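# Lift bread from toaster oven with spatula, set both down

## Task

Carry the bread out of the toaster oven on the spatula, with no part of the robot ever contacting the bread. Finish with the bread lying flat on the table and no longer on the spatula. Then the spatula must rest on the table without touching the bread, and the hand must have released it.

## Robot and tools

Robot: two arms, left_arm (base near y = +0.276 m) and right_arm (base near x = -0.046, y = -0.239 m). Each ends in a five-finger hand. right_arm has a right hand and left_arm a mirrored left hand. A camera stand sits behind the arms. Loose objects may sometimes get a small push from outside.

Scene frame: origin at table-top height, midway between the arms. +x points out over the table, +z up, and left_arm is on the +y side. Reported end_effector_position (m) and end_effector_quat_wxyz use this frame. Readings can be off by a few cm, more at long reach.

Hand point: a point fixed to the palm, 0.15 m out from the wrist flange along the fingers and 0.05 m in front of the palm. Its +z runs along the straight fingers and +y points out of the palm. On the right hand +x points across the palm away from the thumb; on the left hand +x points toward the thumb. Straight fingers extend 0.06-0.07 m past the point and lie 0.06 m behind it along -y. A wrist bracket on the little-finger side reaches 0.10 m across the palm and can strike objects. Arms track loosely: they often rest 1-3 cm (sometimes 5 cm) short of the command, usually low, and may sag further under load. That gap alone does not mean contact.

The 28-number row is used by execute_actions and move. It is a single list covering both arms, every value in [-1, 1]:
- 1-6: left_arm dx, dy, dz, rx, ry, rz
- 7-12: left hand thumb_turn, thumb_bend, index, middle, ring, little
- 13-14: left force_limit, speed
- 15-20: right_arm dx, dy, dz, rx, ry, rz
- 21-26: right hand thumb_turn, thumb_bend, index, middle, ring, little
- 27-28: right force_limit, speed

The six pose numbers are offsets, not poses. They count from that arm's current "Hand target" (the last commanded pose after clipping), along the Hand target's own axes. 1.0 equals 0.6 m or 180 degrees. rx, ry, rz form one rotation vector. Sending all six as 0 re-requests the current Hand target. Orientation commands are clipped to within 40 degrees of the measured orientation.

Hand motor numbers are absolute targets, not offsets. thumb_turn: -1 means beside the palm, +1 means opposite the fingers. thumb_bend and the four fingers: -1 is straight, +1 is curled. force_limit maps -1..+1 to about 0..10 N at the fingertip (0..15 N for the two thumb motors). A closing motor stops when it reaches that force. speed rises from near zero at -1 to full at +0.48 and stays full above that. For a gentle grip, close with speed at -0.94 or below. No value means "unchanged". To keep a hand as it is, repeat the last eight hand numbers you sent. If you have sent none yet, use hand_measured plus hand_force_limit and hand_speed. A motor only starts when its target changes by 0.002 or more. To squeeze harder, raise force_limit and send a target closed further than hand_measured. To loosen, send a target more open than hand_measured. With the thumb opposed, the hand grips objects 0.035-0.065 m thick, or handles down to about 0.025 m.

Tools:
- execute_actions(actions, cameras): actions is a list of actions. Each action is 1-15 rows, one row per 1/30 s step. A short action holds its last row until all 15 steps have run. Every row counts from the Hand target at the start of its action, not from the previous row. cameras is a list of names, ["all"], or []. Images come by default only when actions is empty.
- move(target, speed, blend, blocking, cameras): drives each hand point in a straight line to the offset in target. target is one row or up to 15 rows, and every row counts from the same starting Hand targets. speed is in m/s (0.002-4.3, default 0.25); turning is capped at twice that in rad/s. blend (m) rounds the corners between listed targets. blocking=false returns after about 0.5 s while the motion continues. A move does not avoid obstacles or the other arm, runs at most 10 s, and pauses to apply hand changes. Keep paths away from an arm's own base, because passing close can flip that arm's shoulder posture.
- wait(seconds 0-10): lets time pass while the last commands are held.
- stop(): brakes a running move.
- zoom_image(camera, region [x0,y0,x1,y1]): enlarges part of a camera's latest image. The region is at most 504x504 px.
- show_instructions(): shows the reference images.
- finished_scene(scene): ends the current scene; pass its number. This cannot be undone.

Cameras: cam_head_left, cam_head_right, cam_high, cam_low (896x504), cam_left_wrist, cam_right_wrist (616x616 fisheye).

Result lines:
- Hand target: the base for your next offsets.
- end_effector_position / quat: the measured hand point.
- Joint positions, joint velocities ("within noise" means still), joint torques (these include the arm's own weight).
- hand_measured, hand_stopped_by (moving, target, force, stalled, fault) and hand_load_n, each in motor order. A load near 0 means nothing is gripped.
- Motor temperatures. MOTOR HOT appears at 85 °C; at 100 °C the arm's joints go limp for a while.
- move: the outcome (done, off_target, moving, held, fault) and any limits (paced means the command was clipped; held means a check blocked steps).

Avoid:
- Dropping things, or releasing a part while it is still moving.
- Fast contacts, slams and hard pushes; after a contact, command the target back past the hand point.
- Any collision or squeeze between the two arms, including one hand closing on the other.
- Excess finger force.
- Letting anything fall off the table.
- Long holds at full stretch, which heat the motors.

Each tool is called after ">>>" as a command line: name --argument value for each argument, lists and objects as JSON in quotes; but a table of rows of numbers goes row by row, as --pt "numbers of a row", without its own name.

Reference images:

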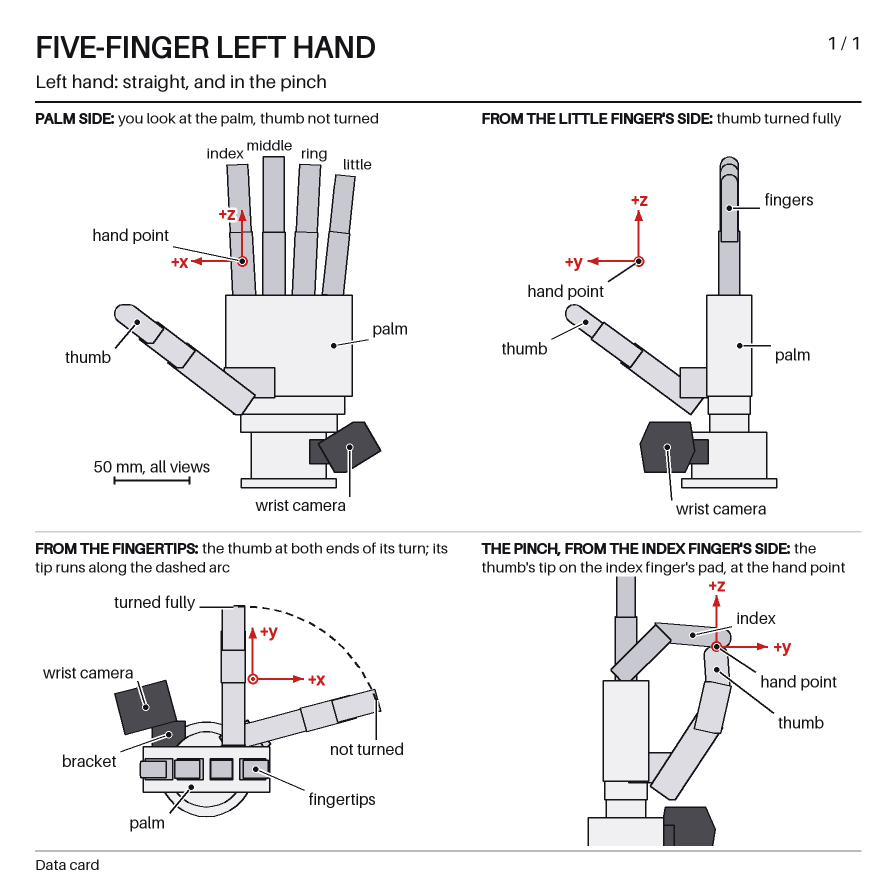

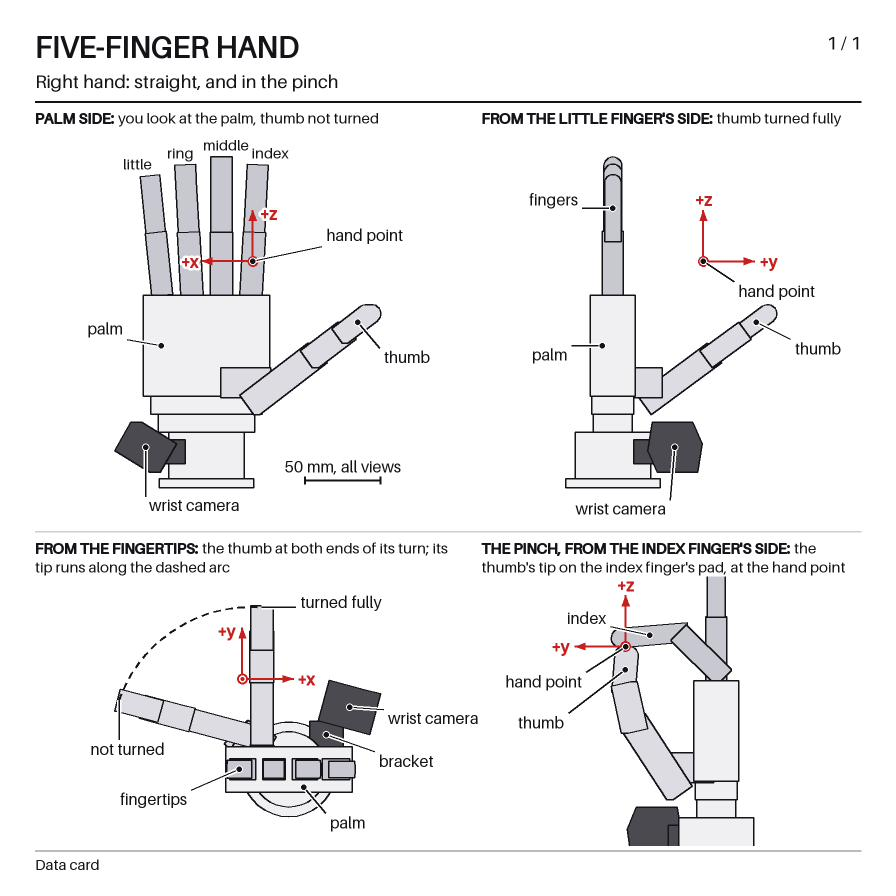

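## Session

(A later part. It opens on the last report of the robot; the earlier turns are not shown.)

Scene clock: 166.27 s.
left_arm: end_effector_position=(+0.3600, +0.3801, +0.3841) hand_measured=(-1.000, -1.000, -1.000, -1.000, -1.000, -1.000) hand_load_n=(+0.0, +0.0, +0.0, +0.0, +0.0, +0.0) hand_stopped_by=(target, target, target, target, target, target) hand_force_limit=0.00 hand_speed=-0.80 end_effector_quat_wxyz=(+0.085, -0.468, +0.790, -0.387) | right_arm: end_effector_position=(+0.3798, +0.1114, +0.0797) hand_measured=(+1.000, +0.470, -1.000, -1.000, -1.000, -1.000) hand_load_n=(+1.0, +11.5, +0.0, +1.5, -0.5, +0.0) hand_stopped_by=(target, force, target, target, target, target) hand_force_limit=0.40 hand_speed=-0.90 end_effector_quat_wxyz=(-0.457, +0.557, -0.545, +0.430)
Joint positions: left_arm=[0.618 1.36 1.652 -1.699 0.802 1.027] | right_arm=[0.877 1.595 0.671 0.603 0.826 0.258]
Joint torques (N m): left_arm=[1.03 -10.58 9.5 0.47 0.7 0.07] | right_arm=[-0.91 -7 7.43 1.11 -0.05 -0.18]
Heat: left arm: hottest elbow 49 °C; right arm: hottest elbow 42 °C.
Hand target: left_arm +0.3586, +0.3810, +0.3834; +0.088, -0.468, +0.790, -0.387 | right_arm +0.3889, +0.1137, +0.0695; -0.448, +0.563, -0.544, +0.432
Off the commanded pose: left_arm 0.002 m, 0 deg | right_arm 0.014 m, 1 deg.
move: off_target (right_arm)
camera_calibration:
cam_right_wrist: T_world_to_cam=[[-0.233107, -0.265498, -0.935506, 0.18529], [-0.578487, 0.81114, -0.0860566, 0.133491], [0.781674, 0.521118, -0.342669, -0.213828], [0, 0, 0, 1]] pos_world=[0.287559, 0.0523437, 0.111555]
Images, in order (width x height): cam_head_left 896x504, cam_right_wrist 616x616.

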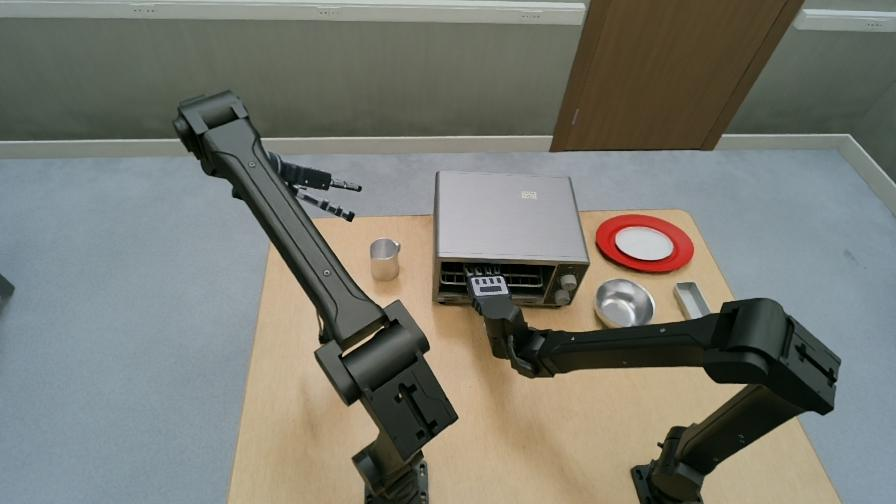

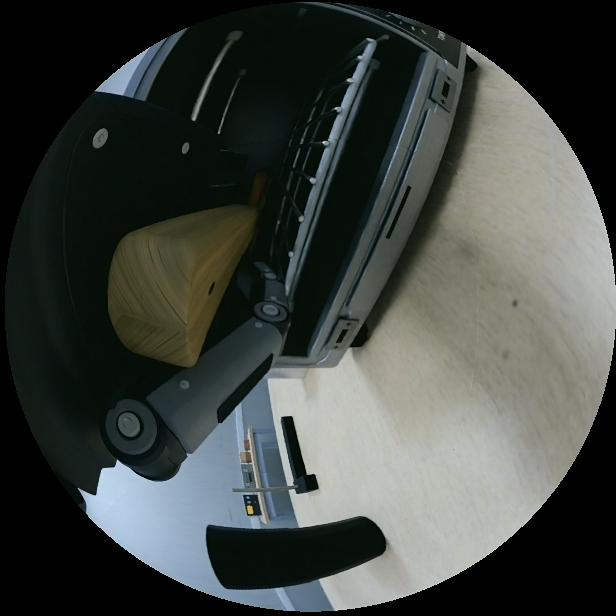

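>>> move --target '[0,0,0,0,0,0,-1,-1,-1,-1,-1,-1,0,-0.8,-0.001,-0.0045,0.0195,0,0,0,1,0.8,-1,-1,-1,-1,0.4,-0.9]' --speed 0.03 --cameras '["cam_head_left","cam_head_right","cam_right_wrist"]'

>>> zoom_image --camera "cam_right_wrist" --region '[200, 100, 360, 300]'

>>> zoom_image --camera "cam_head_right" --region '[430, 230, 550, 350]'

Scene clock: 167.27 s.
left_arm: end_effector_position=(+0.3600, +0.3801, +0.3841) hand_measured=(-1.000, -1.000, -1.000, -1.000, -1.000, -1.000) hand_load_n=(+0.0, +0.0, +0.0, +0.0, +0.0, +0.0) hand_stopped_by=(target, target, target, target, target, target) hand_force_limit=0.00 hand_speed=-0.80 end_effector_quat_wxyz=(+0.085, -0.468, +0.790, -0.387) | right_arm: end_effector_position=(+0.3804, +0.1114, +0.0789) hand_measured=(+1.000, +0.470, -1.000, -1.000, -1.000, -1.000) hand_load_n=(+2.0, +12.0, +0.0, +2.0, +0.0, +0.0) hand_stopped_by=(target, force, target, target, target, target) hand_force_limit=0.40 hand_speed=-0.90 end_effector_quat_wxyz=(-0.455, +0.560, -0.541, +0.431)
Joint positions: left_arm=[0.618 1.36 1.652 -1.699 0.802 1.027] | right_arm=[0.876 1.597 0.673 0.605 0.822 0.248]
Joint torques (N m): left_arm=[1.03 -10.64 9.51 0.49 0.7 0.06] | right_arm=[-2.9 -6.3 8.92 1.21 -0.76 -0.2]
Heat: left arm: hottest elbow 49 °C; right arm: hottest elbow 42 °C.
Hand target: left_arm +0.3586, +0.3810, +0.3834; +0.088, -0.468, +0.790, -0.387 | right_arm +0.4008, +0.1147, +0.0694; -0.448, +0.563, -0.544, +0.432
Off the commanded pose: left_arm 0.002 m, 0 deg | right_arm 0.023 m, 1 deg.
move: off_target (right_arm)
camera_calibration:
cam_right_wrist: T_world_to_cam=[[-0.232075, -0.275379, -0.932903, 0.185208], [-0.582053, 0.807742, -0.093638, 0.13612], [0.77933, 0.521268, -0.347742, -0.213317], [0, 0, 0, 1]] pos_world=[0.288456, 0.0522474, 0.111348]
Images, in order (width x height): cam_head_left 896x504, cam_head_right 896x504, cam_right_wrist 616x616.

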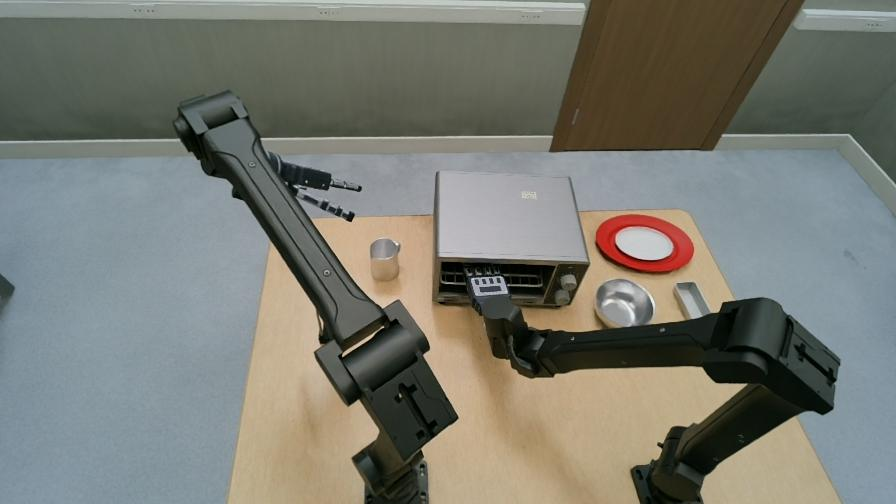

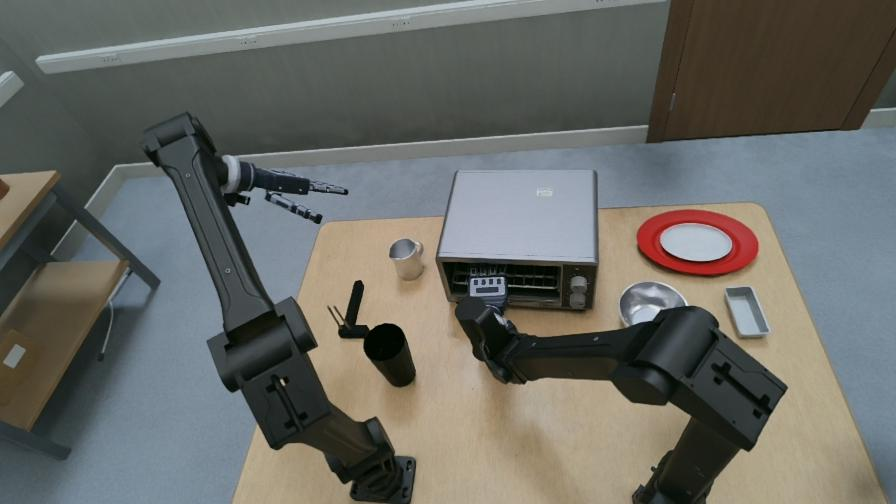

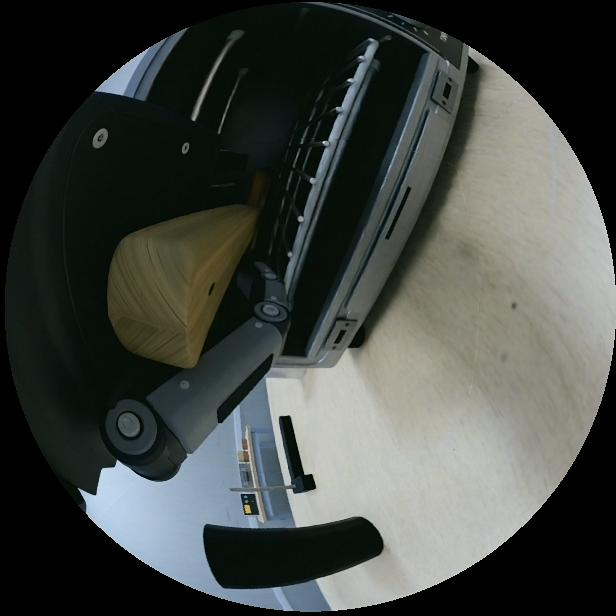

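Scaled by 2.520 from the camera's 616x616 image, which has a finer 880x880 frame.

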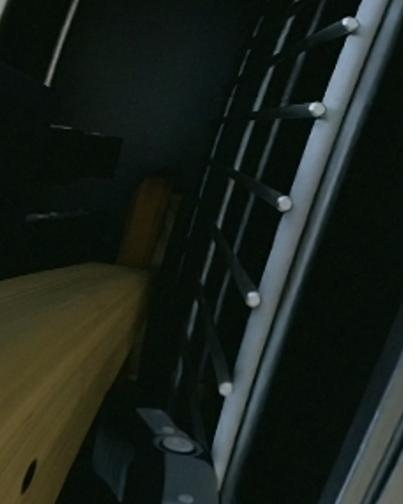

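Scaled by 4.200 from the camera's 896x504 image, which has a finer 1280x720 frame.

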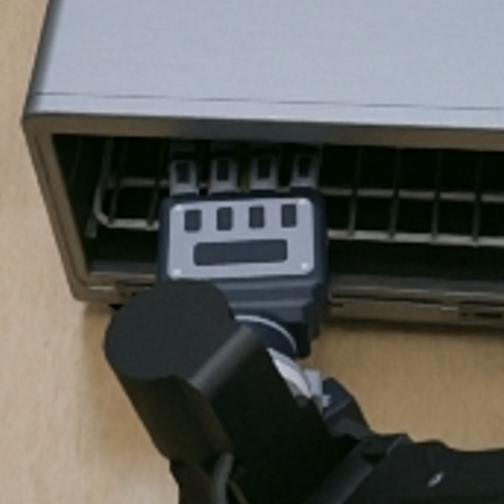

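>>> move --target '[0,0,0,0,0,0,-1,-1,-1,-1,-1,-1,0,-0.8,-0.0009,-0.0593,-0.0394,0.0333,0,0,1,0.8,-1,-1,-1,-1,0.4,-0.9]' --speed 0.04 --cameras '["cam_head_left","cam_head_right","cam_right_wrist"]'

>>> zoom_image --camera "cam_right_wrist" --region '[180, 80, 400, 300]'

Scene clock: 169.47 s.
left_arm: end_effector_position=(+0.3600, +0.3801, +0.3841) hand_measured=(-1.000, -1.000, -1.000, -1.000, -1.000, -1.000) hand_load_n=(+0.0, +0.0, +0.0, +0.0, +0.0, -0.5) hand_stopped_by=(target, target, target, target, target, target) hand_force_limit=0.00 hand_speed=-0.80 end_effector_quat_wxyz=(+0.085, -0.468, +0.790, -0.387) | right_arm: end_effector_position=(+0.3854, +0.1110, +0.0964) hand_measured=(+1.000, +0.470, -1.000, -1.000, -1.000, -1.000) hand_load_n=(+1.5, +5.0, +0.0, +0.0, -0.5, +0.0) hand_stopped_by=(target, force, target, target, target, target) hand_force_limit=0.40 hand_speed=-0.90 end_effector_quat_wxyz=(-0.464, +0.548, -0.523, +0.459)
Joint positions: left_arm=[0.618 1.36 1.652 -1.699 0.802 1.027] | right_arm=[0.885 1.597 0.673 0.695 0.859 0.158]
Joint torques (N m): left_arm=[1.03 -10.64 9.44 0.47 0.7 0.06] | right_arm=[0.32 -11.46 5.65 2.25 0.46 -0.23]
Heat: left arm: hottest elbow 49 °C; right arm: hottest elbow 42 °C.
Hand target: left_arm +0.3586, +0.3810, +0.3834; +0.088, -0.468, +0.790, -0.387 | right_arm +0.3858, +0.1147, +0.1094; -0.477, +0.539, -0.520, +0.460
Off the commanded pose: left_arm 0.002 m, 0 deg | right_arm 0.013 m, 2 deg.
move: off_target (right_arm)
camera_calibration:
cam_right_wrist: T_world_to_cam=[[-0.172001, -0.295832, -0.939627, 0.182401], [-0.565487, 0.810682, -0.151721, 0.139763], [0.806623, 0.50525, -0.306728, -0.223604], [0, 0, 0, 1]] pos_world=[0.290772, 0.0536325, 0.124008]
Images, in order (width x height): cam_head_left 896x504, cam_head_right 896x504, cam_right_wrist 616x616.

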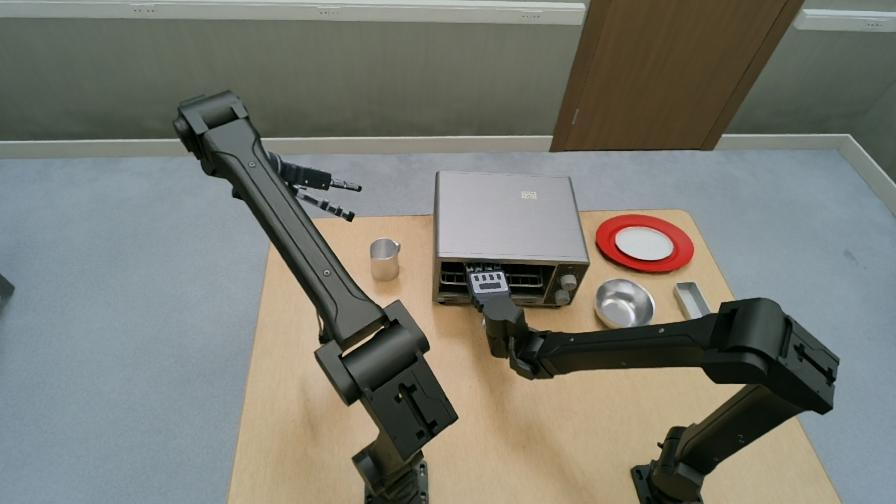

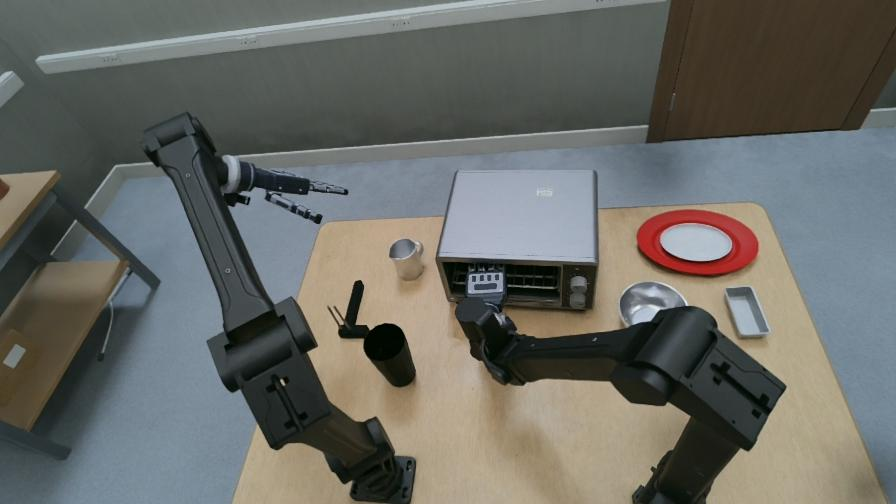

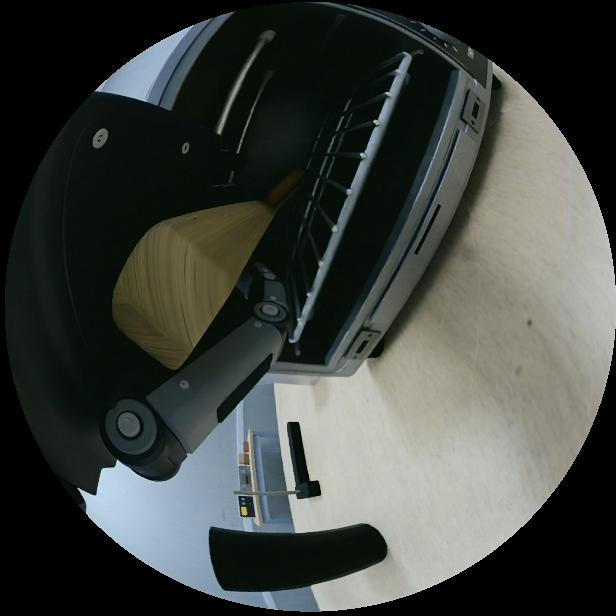

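Scaled by 2.291 from the camera's 616x616 image, which has a finer 880x880 frame.

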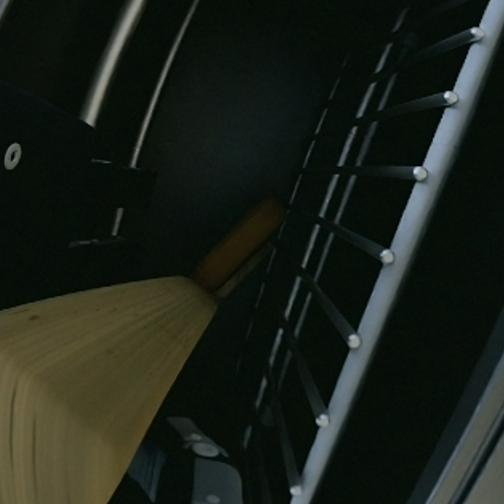

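>>> move --target '[0,0,0,0,0,0,-1,-1,-1,-1,-1,-1,0,-0.8,0,0.0517,0.0259,-0.0333,0,0,1,0.8,-1,-1,-1,-1,0.4,-0.9]' --speed 0.04 --cameras '["cam_right_wrist"]'

>>> zoom_image --camera "cam_right_wrist" --region '[180, 80, 400, 300]'

Scene clock: 171.77 s.
left_arm: end_effector_position=(+0.3600, +0.3801, +0.3841) hand_measured=(-1.000, -1.000, -1.000, -1.000, -1.000, -1.000) hand_load_n=(+0.0, +0.0, +0.0, +0.0, +0.0, +0.0) hand_stopped_by=(target, target, target, target, target, target) hand_force_limit=0.00 hand_speed=-0.80 end_effector_quat_wxyz=(+0.085, -0.468, +0.790, -0.387) | right_arm: end_effector_position=(+0.3845, +0.1075, +0.0728) hand_measured=(+1.000, +0.472, -1.000, -1.000, -1.000, -1.000) hand_load_n=(+0.0, +0.5, +0.0, +0.0, +0.0, +0.0) hand_stopped_by=(target, force, target, target, target, target) hand_force_limit=0.40 hand_speed=-0.90 end_effector_quat_wxyz=(-0.445, +0.571, -0.537, +0.434)
Joint positions: left_arm=[0.618 1.36 1.652 -1.699 0.802 1.027] | right_arm=[0.861 1.607 0.678 0.593 0.806 0.228]
Joint torques (N m): left_arm=[1.2 -10.58 9.52 0.44 0.7 0.07] | right_arm=[-0.38 -9.47 8.73 0.76 0.23 -0.01]
Heat: left arm: hottest elbow 49 °C; right arm: hottest elbow 42 °C.
Hand target: left_arm +0.3586, +0.3810, +0.3834; +0.088, -0.468, +0.790, -0.387 | right_arm +0.3974, +0.1150, +0.0766; -0.448, +0.563, -0.544, +0.432
Off the commanded pose: left_arm 0.002 m, 0 deg | right_arm 0.016 m, 1 deg.
move: off_target (right_arm)
camera_calibration:
cam_right_wrist: T_world_to_cam=[[-0.242598, -0.302797, -0.921662, 0.1856], [-0.587754, 0.801707, -0.10868, 0.145004], [0.771811, 0.515344, -0.372463, -0.211317], [0, 0, 0, 1]] pos_world=[0.29335, 0.0488489, 0.108112]
Images, in order (width x height): cam_right_wrist 616x616.

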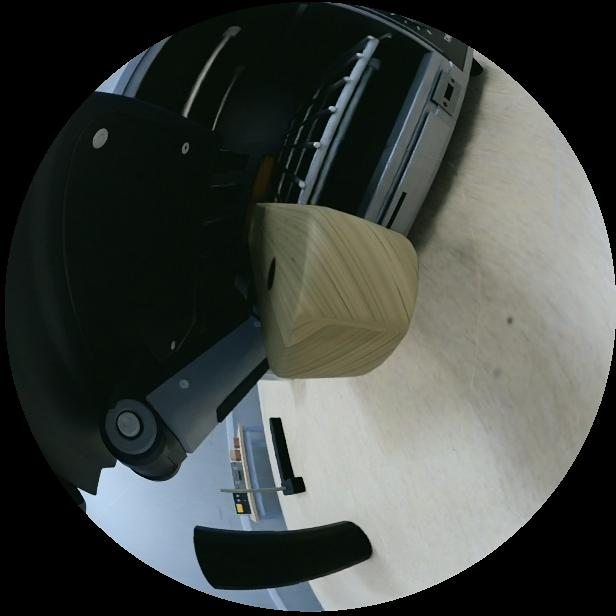

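Scaled by 2.291 from the camera's 616x616 image, which has a finer 880x880 frame.

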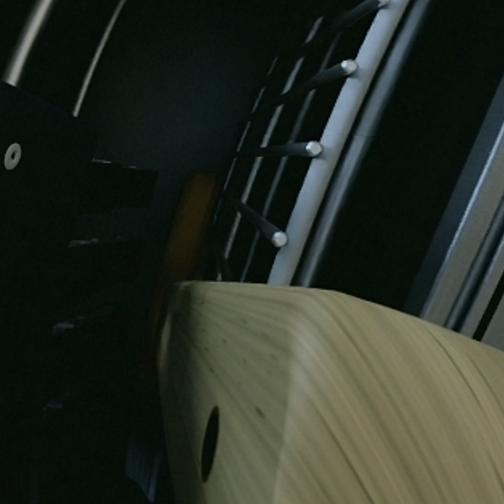

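>>> execute_actions --actions '[[[0,0,0,0,0,0,-1,-1,-1,-1,-1,-1,0,-0.8,0,0,0,0,0,0,-0.3,0.45,-1,-1,-1,-1,0.4,-0.3]]]'

>>> wait --seconds 1.5 --cameras '["cam_right_wrist","cam_head_left","cam_head_right"]'

>>> zoom_image --camera "cam_head_right" --region '[430, 230, 550, 350]'

Scene clock: 173.20 s.
left_arm: end_effector_position=(+0.3600, +0.3801, +0.3841) hand_measured=(-1.000, -1.000, -1.000, -1.000, -1.000, -1.000) hand_load_n=(+0.0, +0.0, +0.0, +0.0, +0.0, +0.0) hand_stopped_by=(target, target, target, target, target, target) hand_force_limit=0.00 hand_speed=-0.80 end_effector_quat_wxyz=(+0.085, -0.468, +0.790, -0.387) | right_arm: end_effector_position=(+0.3845, +0.1076, +0.0728) hand_measured=(-0.300, +0.450, -1.000, -1.000, -1.000, -1.000) hand_load_n=(+0.0, +0.0, +0.0, +0.0, +0.0, +0.0) hand_stopped_by=(target, target, target, target, target, target) hand_force_limit=0.40 hand_speed=-0.30 end_effector_quat_wxyz=(-0.445, +0.571, -0.537, +0.433)
Joint positions: left_arm=[0.618 1.36 1.652 -1.699 0.802 1.027] | right_arm=[0.861 1.607 0.678 0.593 0.806 0.23]
Joint torques (N m): left_arm=[1.08 -10.52 9.47 0.44 0.71 0.06] | right_arm=[-1.26 -8.64 8.62 0.62 0.26 0.04]
Heat: left arm: hottest elbow 49 °C; right arm: hottest elbow 42 °C.
Hand target: left_arm +0.3586, +0.3810, +0.3834; +0.088, -0.468, +0.790, -0.387 | right_arm +0.3974, +0.1150, +0.0766; -0.448, +0.563, -0.544, +0.432
Off the commanded pose: left_arm 0.002 m, 0 deg | right_arm 0.015 m, 1 deg.
Step readings (end_effector_position of left_arm | right_arm):
0: (+0.3600, +0.3801, +0.3841) | (+0.3845, +0.1075, +0.0728)
1: (+0.3600, +0.3801, +0.3841) | (+0.3845, +0.1075, +0.0728)
2: (+0.3600, +0.3801, +0.3841) | (+0.3845, +0.1075, +0.0728)
4: (+0.3600, +0.3801, +0.3841) | (+0.3845, +0.1075, +0.0728)
8: (+0.3600, +0.3801, +0.3841) | (+0.3845, +0.1076, +0.0728)
15: (+0.3600, +0.3801, +0.3841) | (+0.3845, +0.1076, +0.0727)

Scene clock: 174.70 s.
left_arm: end_effector_position=(+0.3600, +0.3801, +0.3841) hand_measured=(-1.000, -1.000, -1.000, -1.000, -1.000, -1.000) hand_load_n=(+0.0, +0.0, +0.0, +0.0, +0.0, +0.0) hand_stopped_by=(target, target, target, target, target, target) hand_force_limit=0.00 hand_speed=-0.80 end_effector_quat_wxyz=(+0.085, -0.468, +0.790, -0.387) | right_arm: end_effector_position=(+0.3845, +0.1076, +0.0728) hand_measured=(-0.300, +0.450, -1.000, -1.000, -1.000, -1.000) hand_load_n=(-0.5, +0.5, +0.0, +0.0, +0.0, +0.0) hand_stopped_by=(target, target, target, target, target, target) hand_force_limit=0.40 hand_speed=-0.30 end_effector_quat_wxyz=(-0.445, +0.571, -0.537, +0.433)
Joint positions: left_arm=[0.618 1.36 1.652 -1.699 0.802 1.027] | right_arm=[0.861 1.607 0.678 0.593 0.806 0.23]
Joint torques (N m): left_arm=[1.14 -10.58 9.52 0.47 0.71 0.06] | right_arm=[-0.79 -9 8.69 0.61 0.21 0.02]
Heat: left arm: hottest elbow 49 °C; right arm: hottest elbow 42 °C.
Hand target: left_arm +0.3586, +0.3810, +0.3834; +0.088, -0.468, +0.790, -0.387 | right_arm +0.3974, +0.1150, +0.0766; -0.448, +0.563, -0.544, +0.432
Off the commanded pose: left_arm 0.002 m, 0 deg | right_arm 0.015 m, 1 deg.
wait: 1.50 s; at rest by 0.17 s
camera_calibration:
cam_right_wrist: T_world_to_cam=[[-0.24298, -0.301251, -0.922068, 0.185564], [-0.587417, 0.802143, -0.107276, 0.144663], [0.771947, 0.515572, -0.371865, -0.211392], [0, 0, 0, 1]] pos_world=[0.29325, 0.0488487, 0.108013]
Images, in order (width x height): cam_head_left 896x504, cam_head_right 896x504, cam_right_wrist 616x616.

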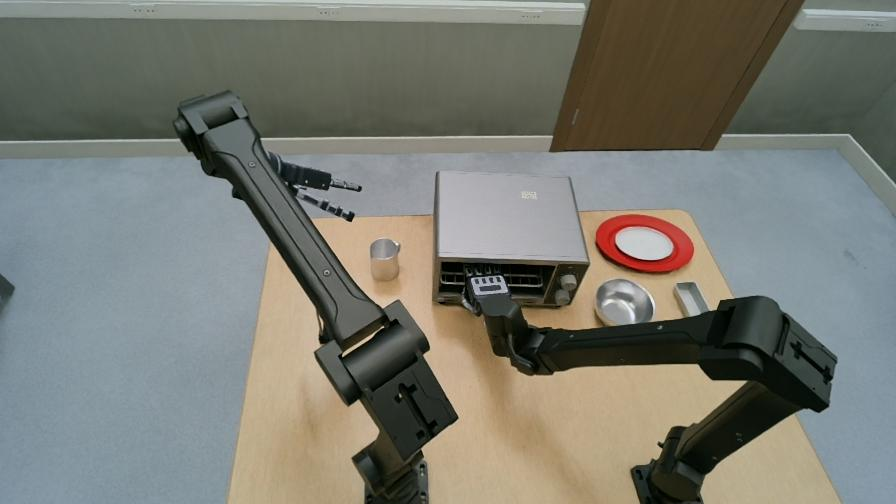

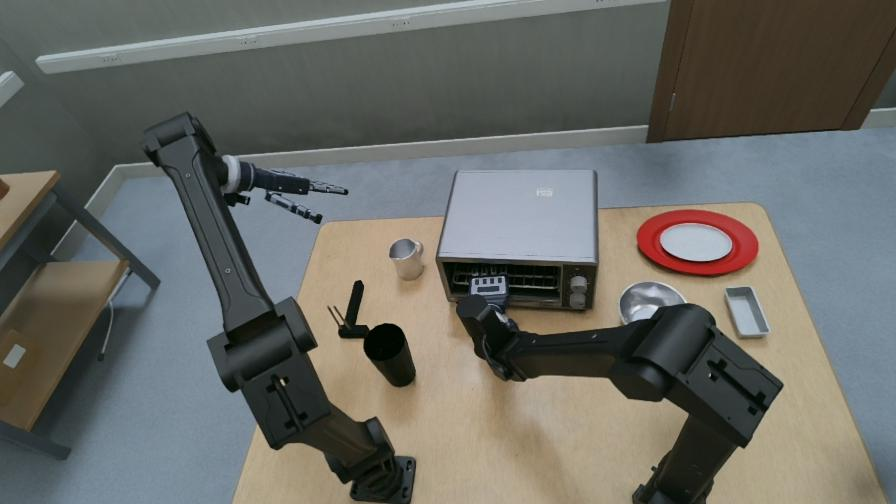

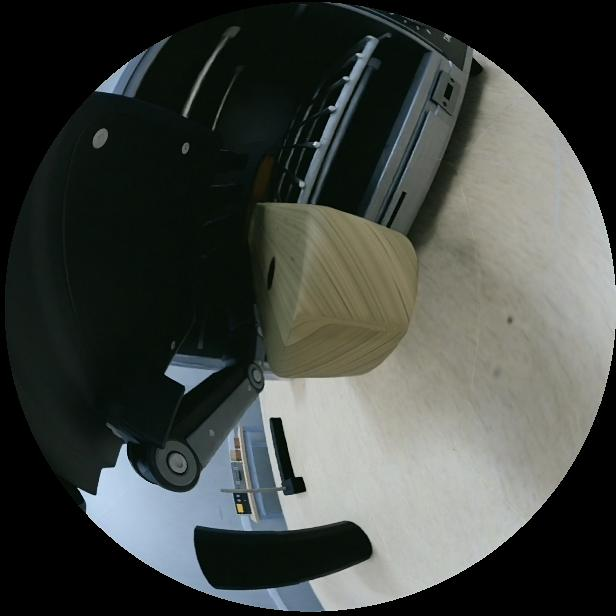

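Scaled by 4.200 from the camera's 896x504 image, which has a finer 1280x720 frame.

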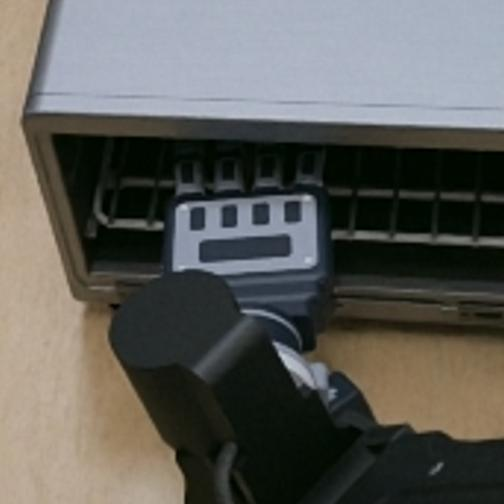

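>>> move --pt "0 0 0 0 0 0 -1 -1 -1 -1 -1 -1 0 -0.8 -0.0006 -0.0287 -0.0238 0 0 0 -1 -1 -1 -1 -1 -1 0.4 -0.2" --pt "0 0 0 0 0 0 -1 -1 -1 -1 -1 -1 0 -0.8 0.0108 -0.0108 -0.1742 0 0 0 -1 -1 -1 -1 -1 -1 0.4 -0.2" --speed 0.05 --blend '[0.005,0]' --cameras '["cam_right_wrist","cam_head_left","cam_head_right"]'

>>> zoom_image --camera "cam_head_right" --region '[430, 230, 590, 390]'

>>> zoom_image --camera "cam_head_left" --region '[430, 230, 590, 390]'

>>> zoom_image --camera "cam_right_wrist" --region '[200, 80, 460, 340]'

Scene clock: 178.00 s.
left_arm: end_effector_position=(+0.3600, +0.3801, +0.3841) hand_measured=(-1.000, -1.000, -1.000, -1.000, -1.000, -1.000) hand_load_n=(+0.0, +0.0, +0.0, +0.0, +0.0, +0.0) hand_stopped_by=(target, target, target, target, target, target) hand_force_limit=0.00 hand_speed=-0.80 end_effector_quat_wxyz=(+0.085, -0.468, +0.790, -0.387) | right_arm: end_effector_position=(+0.3023, +0.1039, +0.1028) hand_measured=(-1.000, -1.000, -1.000, -1.000, -1.000, -1.000) hand_load_n=(-0.5, +0.0, +0.0, +0.0, +0.0, +0.0) hand_stopped_by=(target, target, target, target, target, target) hand_force_limit=0.40 hand_speed=-0.20 end_effector_quat_wxyz=(-0.443, +0.564, -0.542, +0.437)
Joint positions: left_arm=[0.618 1.36 1.652 -1.699 0.802 1.027] | right_arm=[1.041 1.403 0.583 0.398 0.989 0.346]
Joint torques (N m): left_arm=[1.03 -10.52 9.52 0.46 0.71 0.05] | right_arm=[0.85 -9.58 5.72 0.47 0.53 0.02]
Heat: left arm: hottest elbow 49 °C; right arm: hottest elbow 41 °C.
Hand target: left_arm +0.3586, +0.3810, +0.3834; +0.088, -0.468, +0.790, -0.387 | right_arm +0.2973, +0.1050, +0.1065; -0.448, +0.563, -0.544, +0.432
Off the commanded pose: left_arm 0.002 m, 0 deg | right_arm 0.006 m, 1 deg.
move: done
camera_calibration:
cam_right_wrist: T_world_to_cam=[[-0.24508, -0.293348, -0.924058, 0.192212], [-0.573649, 0.812251, -0.105711, 0.0971068], [0.781577, 0.504177, -0.367346, -0.137095], [0, 0, 0, 1]] pos_world=[0.209963, 0.0466302, 0.137519]
Images, in order (width x height): cam_head_left 896x504, cam_head_right 896x504, cam_right_wrist 616x616.

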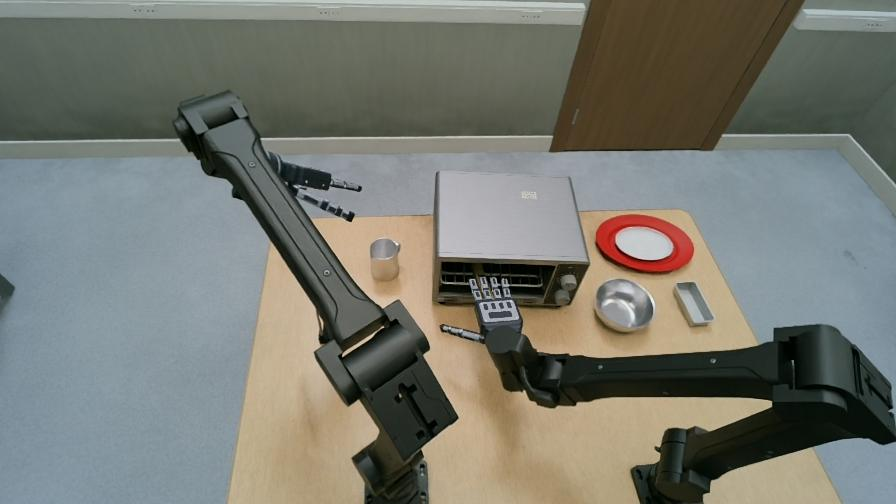

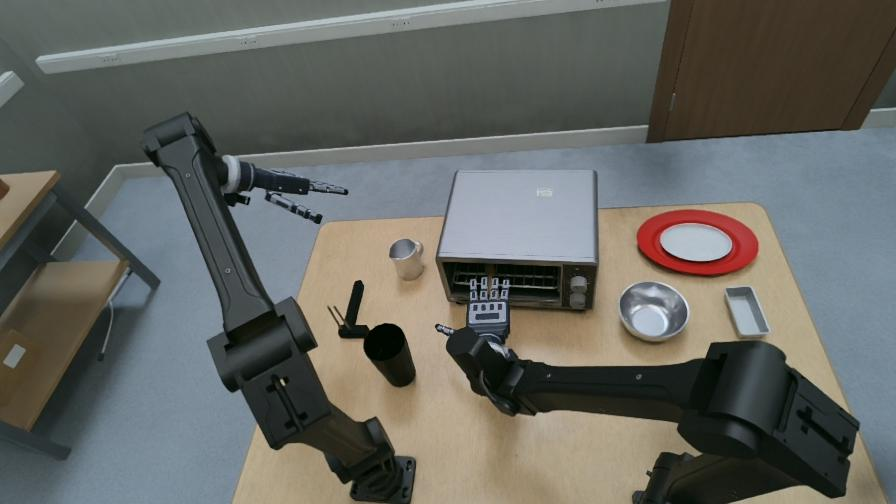

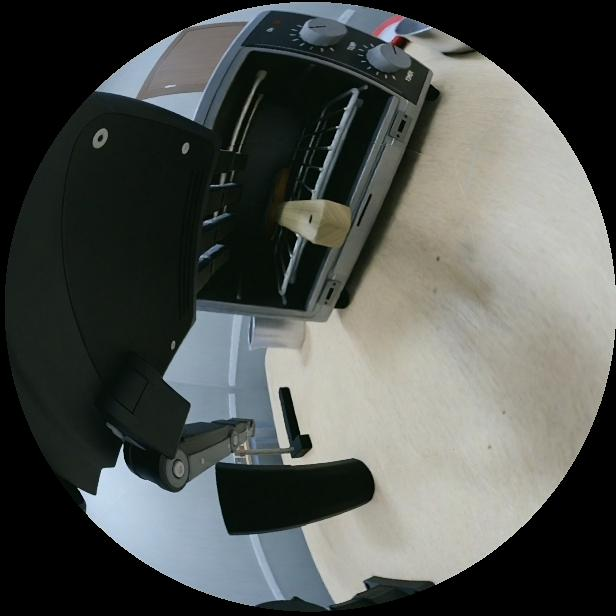

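Scaled by 3.150 from the camera's 896x504 image, which has a finer 1280x720 frame.

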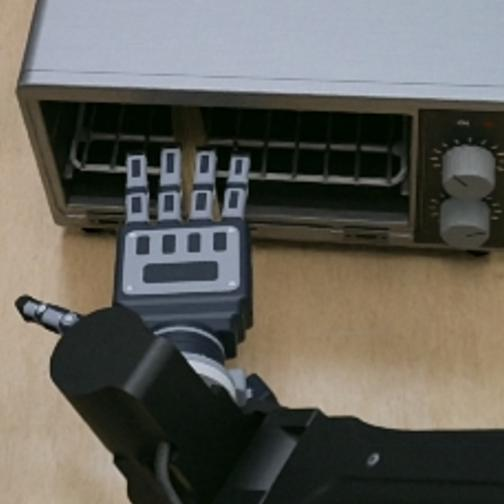

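Scaled by 3.150 from the camera's 896x504 image, which has a finer 1280x720 frame.

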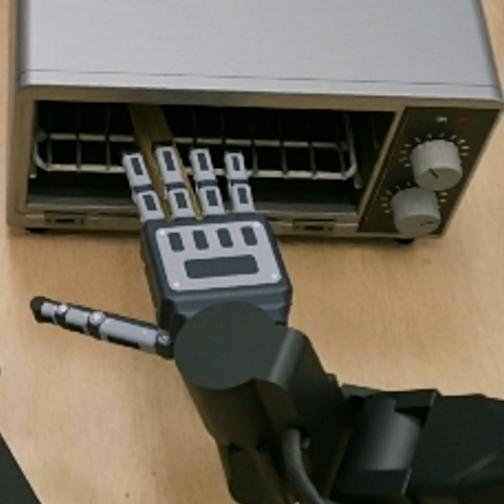

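Scaled by 1.938 from the camera's 616x616 image, which has a finer 880x880 frame.

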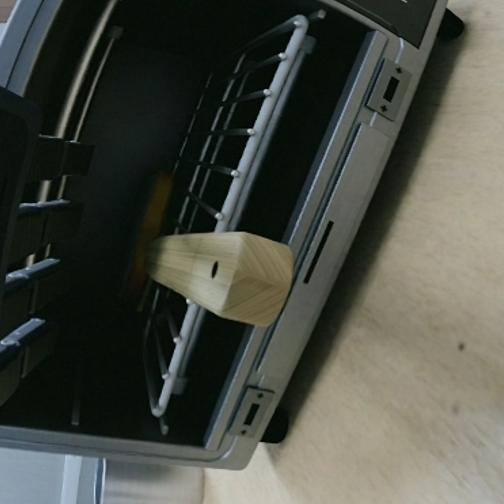

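>>> move --target '[0,0,0,0,0,0,-1,-1,-1,-1,-1,-1,0,-0.8,0.12,-0.08,-0.18,0,0,0,-1,-1,-1,-1,-1,-1,0.4,-0.2]' --speed 0.15 --cameras '["cam_right_wrist","cam_head_left","cam_head_right"]'

>>> zoom_image --camera "cam_head_right" --region '[430, 230, 590, 350]'

>>> zoom_image --camera "cam_head_left" --region '[430, 230, 590, 350]'

>>> zoom_image --camera "cam_right_wrist" --region '[200, 80, 460, 340]'

Scene clock: 180.60 s.
left_arm: end_effector_position=(+0.3600, +0.3801, +0.3841) hand_measured=(-1.000, -1.000, -1.000, -1.000, -1.000, -1.000) hand_load_n=(+0.0, +0.0, +0.0, +0.0, +0.0, +0.0) hand_stopped_by=(target, target, target, target, target, target) hand_force_limit=0.00 hand_speed=-0.80 end_effector_quat_wxyz=(+0.085, -0.468, +0.790, -0.387) | right_arm: end_effector_position=(+0.2076, +0.0249, +0.1697) hand_measured=(-1.000, -1.000, -1.000, -1.000, -1.000, -1.000) hand_load_n=(-0.5, +0.0, +0.0, -0.5, +0.0, +0.0) hand_stopped_by=(target, target, target, target, target, target) hand_force_limit=0.40 hand_speed=-0.20 end_effector_quat_wxyz=(-0.440, +0.567, -0.541, +0.438)
Joint positions: left_arm=[0.618 1.36 1.652 -1.699 0.802 1.027] | right_arm=[1.222 0.873 0.47 -0.189 1.148 0.528]
Joint torques (N m): left_arm=[0.97 -10.58 9.48 0.49 0.7 0.06] | right_arm=[0.79 -3.31 8.85 0.44 0.64 0]
Heat: left arm: hottest elbow 49 °C; right arm: hottest elbow 41 °C.
Hand target: left_arm +0.3586, +0.3810, +0.3834; +0.088, -0.468, +0.790, -0.387 | right_arm +0.2055, +0.0296, +0.1775; -0.448, +0.563, -0.544, +0.432
Off the commanded pose: left_arm 0.002 m, 0 deg | right_arm 0.009 m, 1 deg.
move: done
camera_calibration:
cam_right_wrist: T_world_to_cam=[[-0.248358, -0.301573, -0.920528, 0.207904], [-0.573914, 0.811362, -0.110967, 0.115059], [0.780347, 0.500745, -0.374585, 0.00282723], [0, 0, 0, 1]] pos_world=[0.115462, -0.0320717, 0.205209]
Images, in order (width x height): cam_head_left 896x504, cam_head_right 896x504, cam_right_wrist 616x616.

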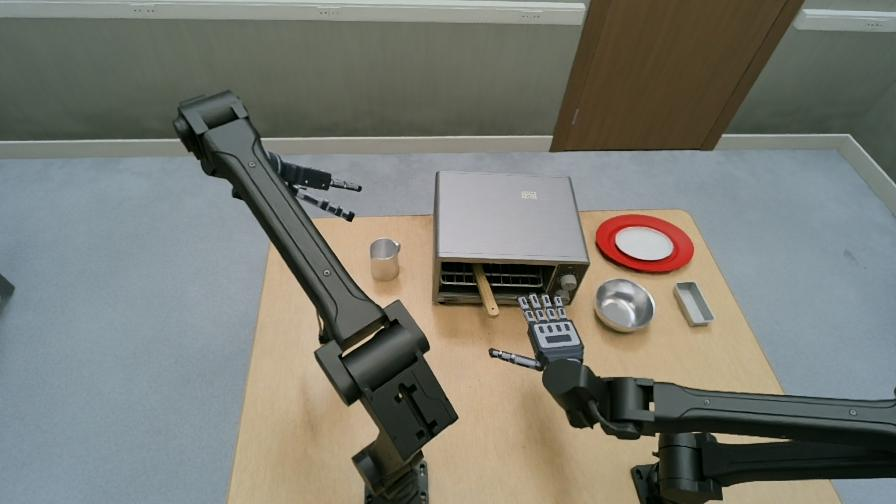

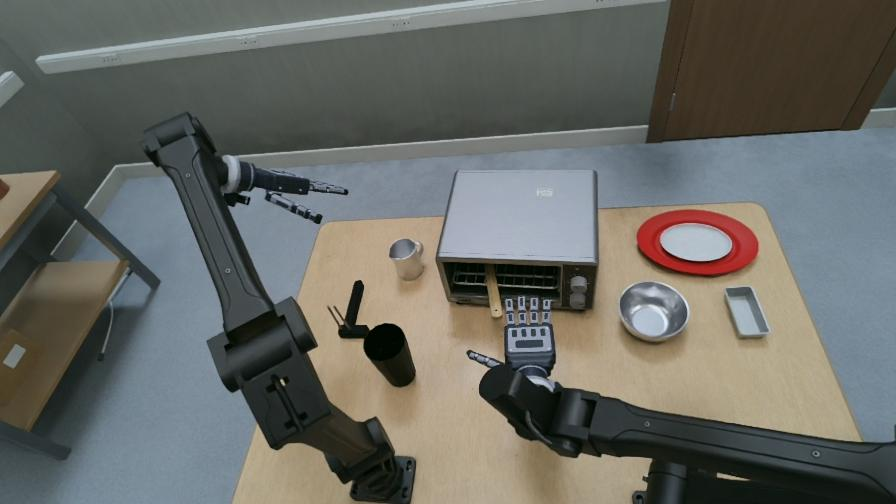

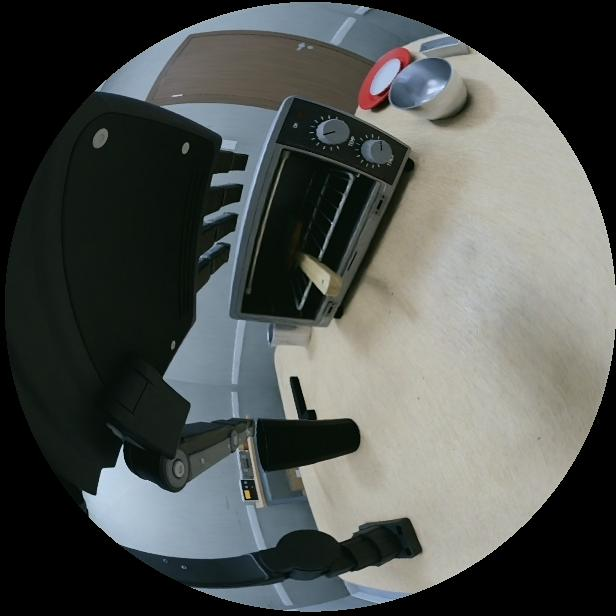

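Scaled by 3.150 from the camera's 896x504 image, which has a finer 1280x720 frame.

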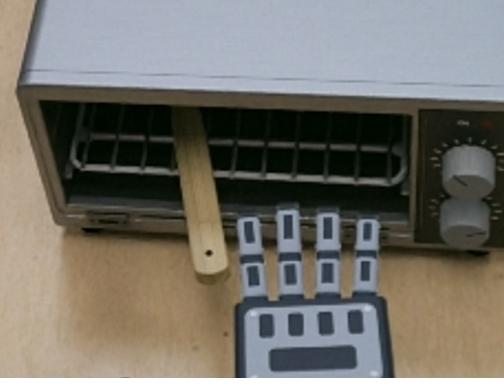

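Scaled by 3.150 from the camera's 896x504 image, which has a finer 1280x720 frame.

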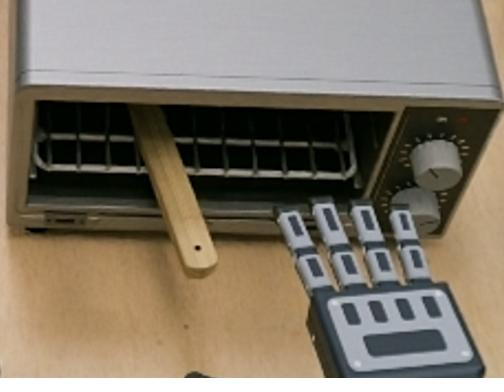

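Scaled by 1.938 from the camera's 616x616 image, which has a finer 880x880 frame.

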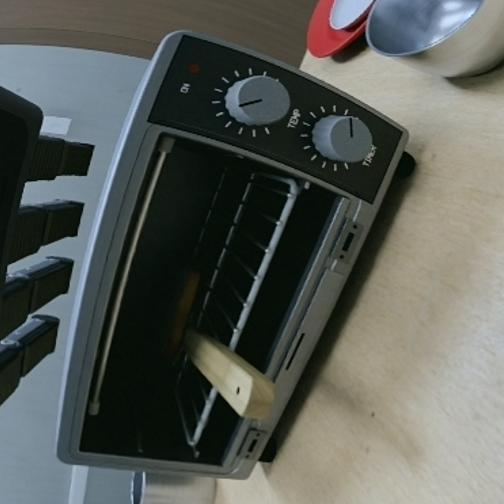

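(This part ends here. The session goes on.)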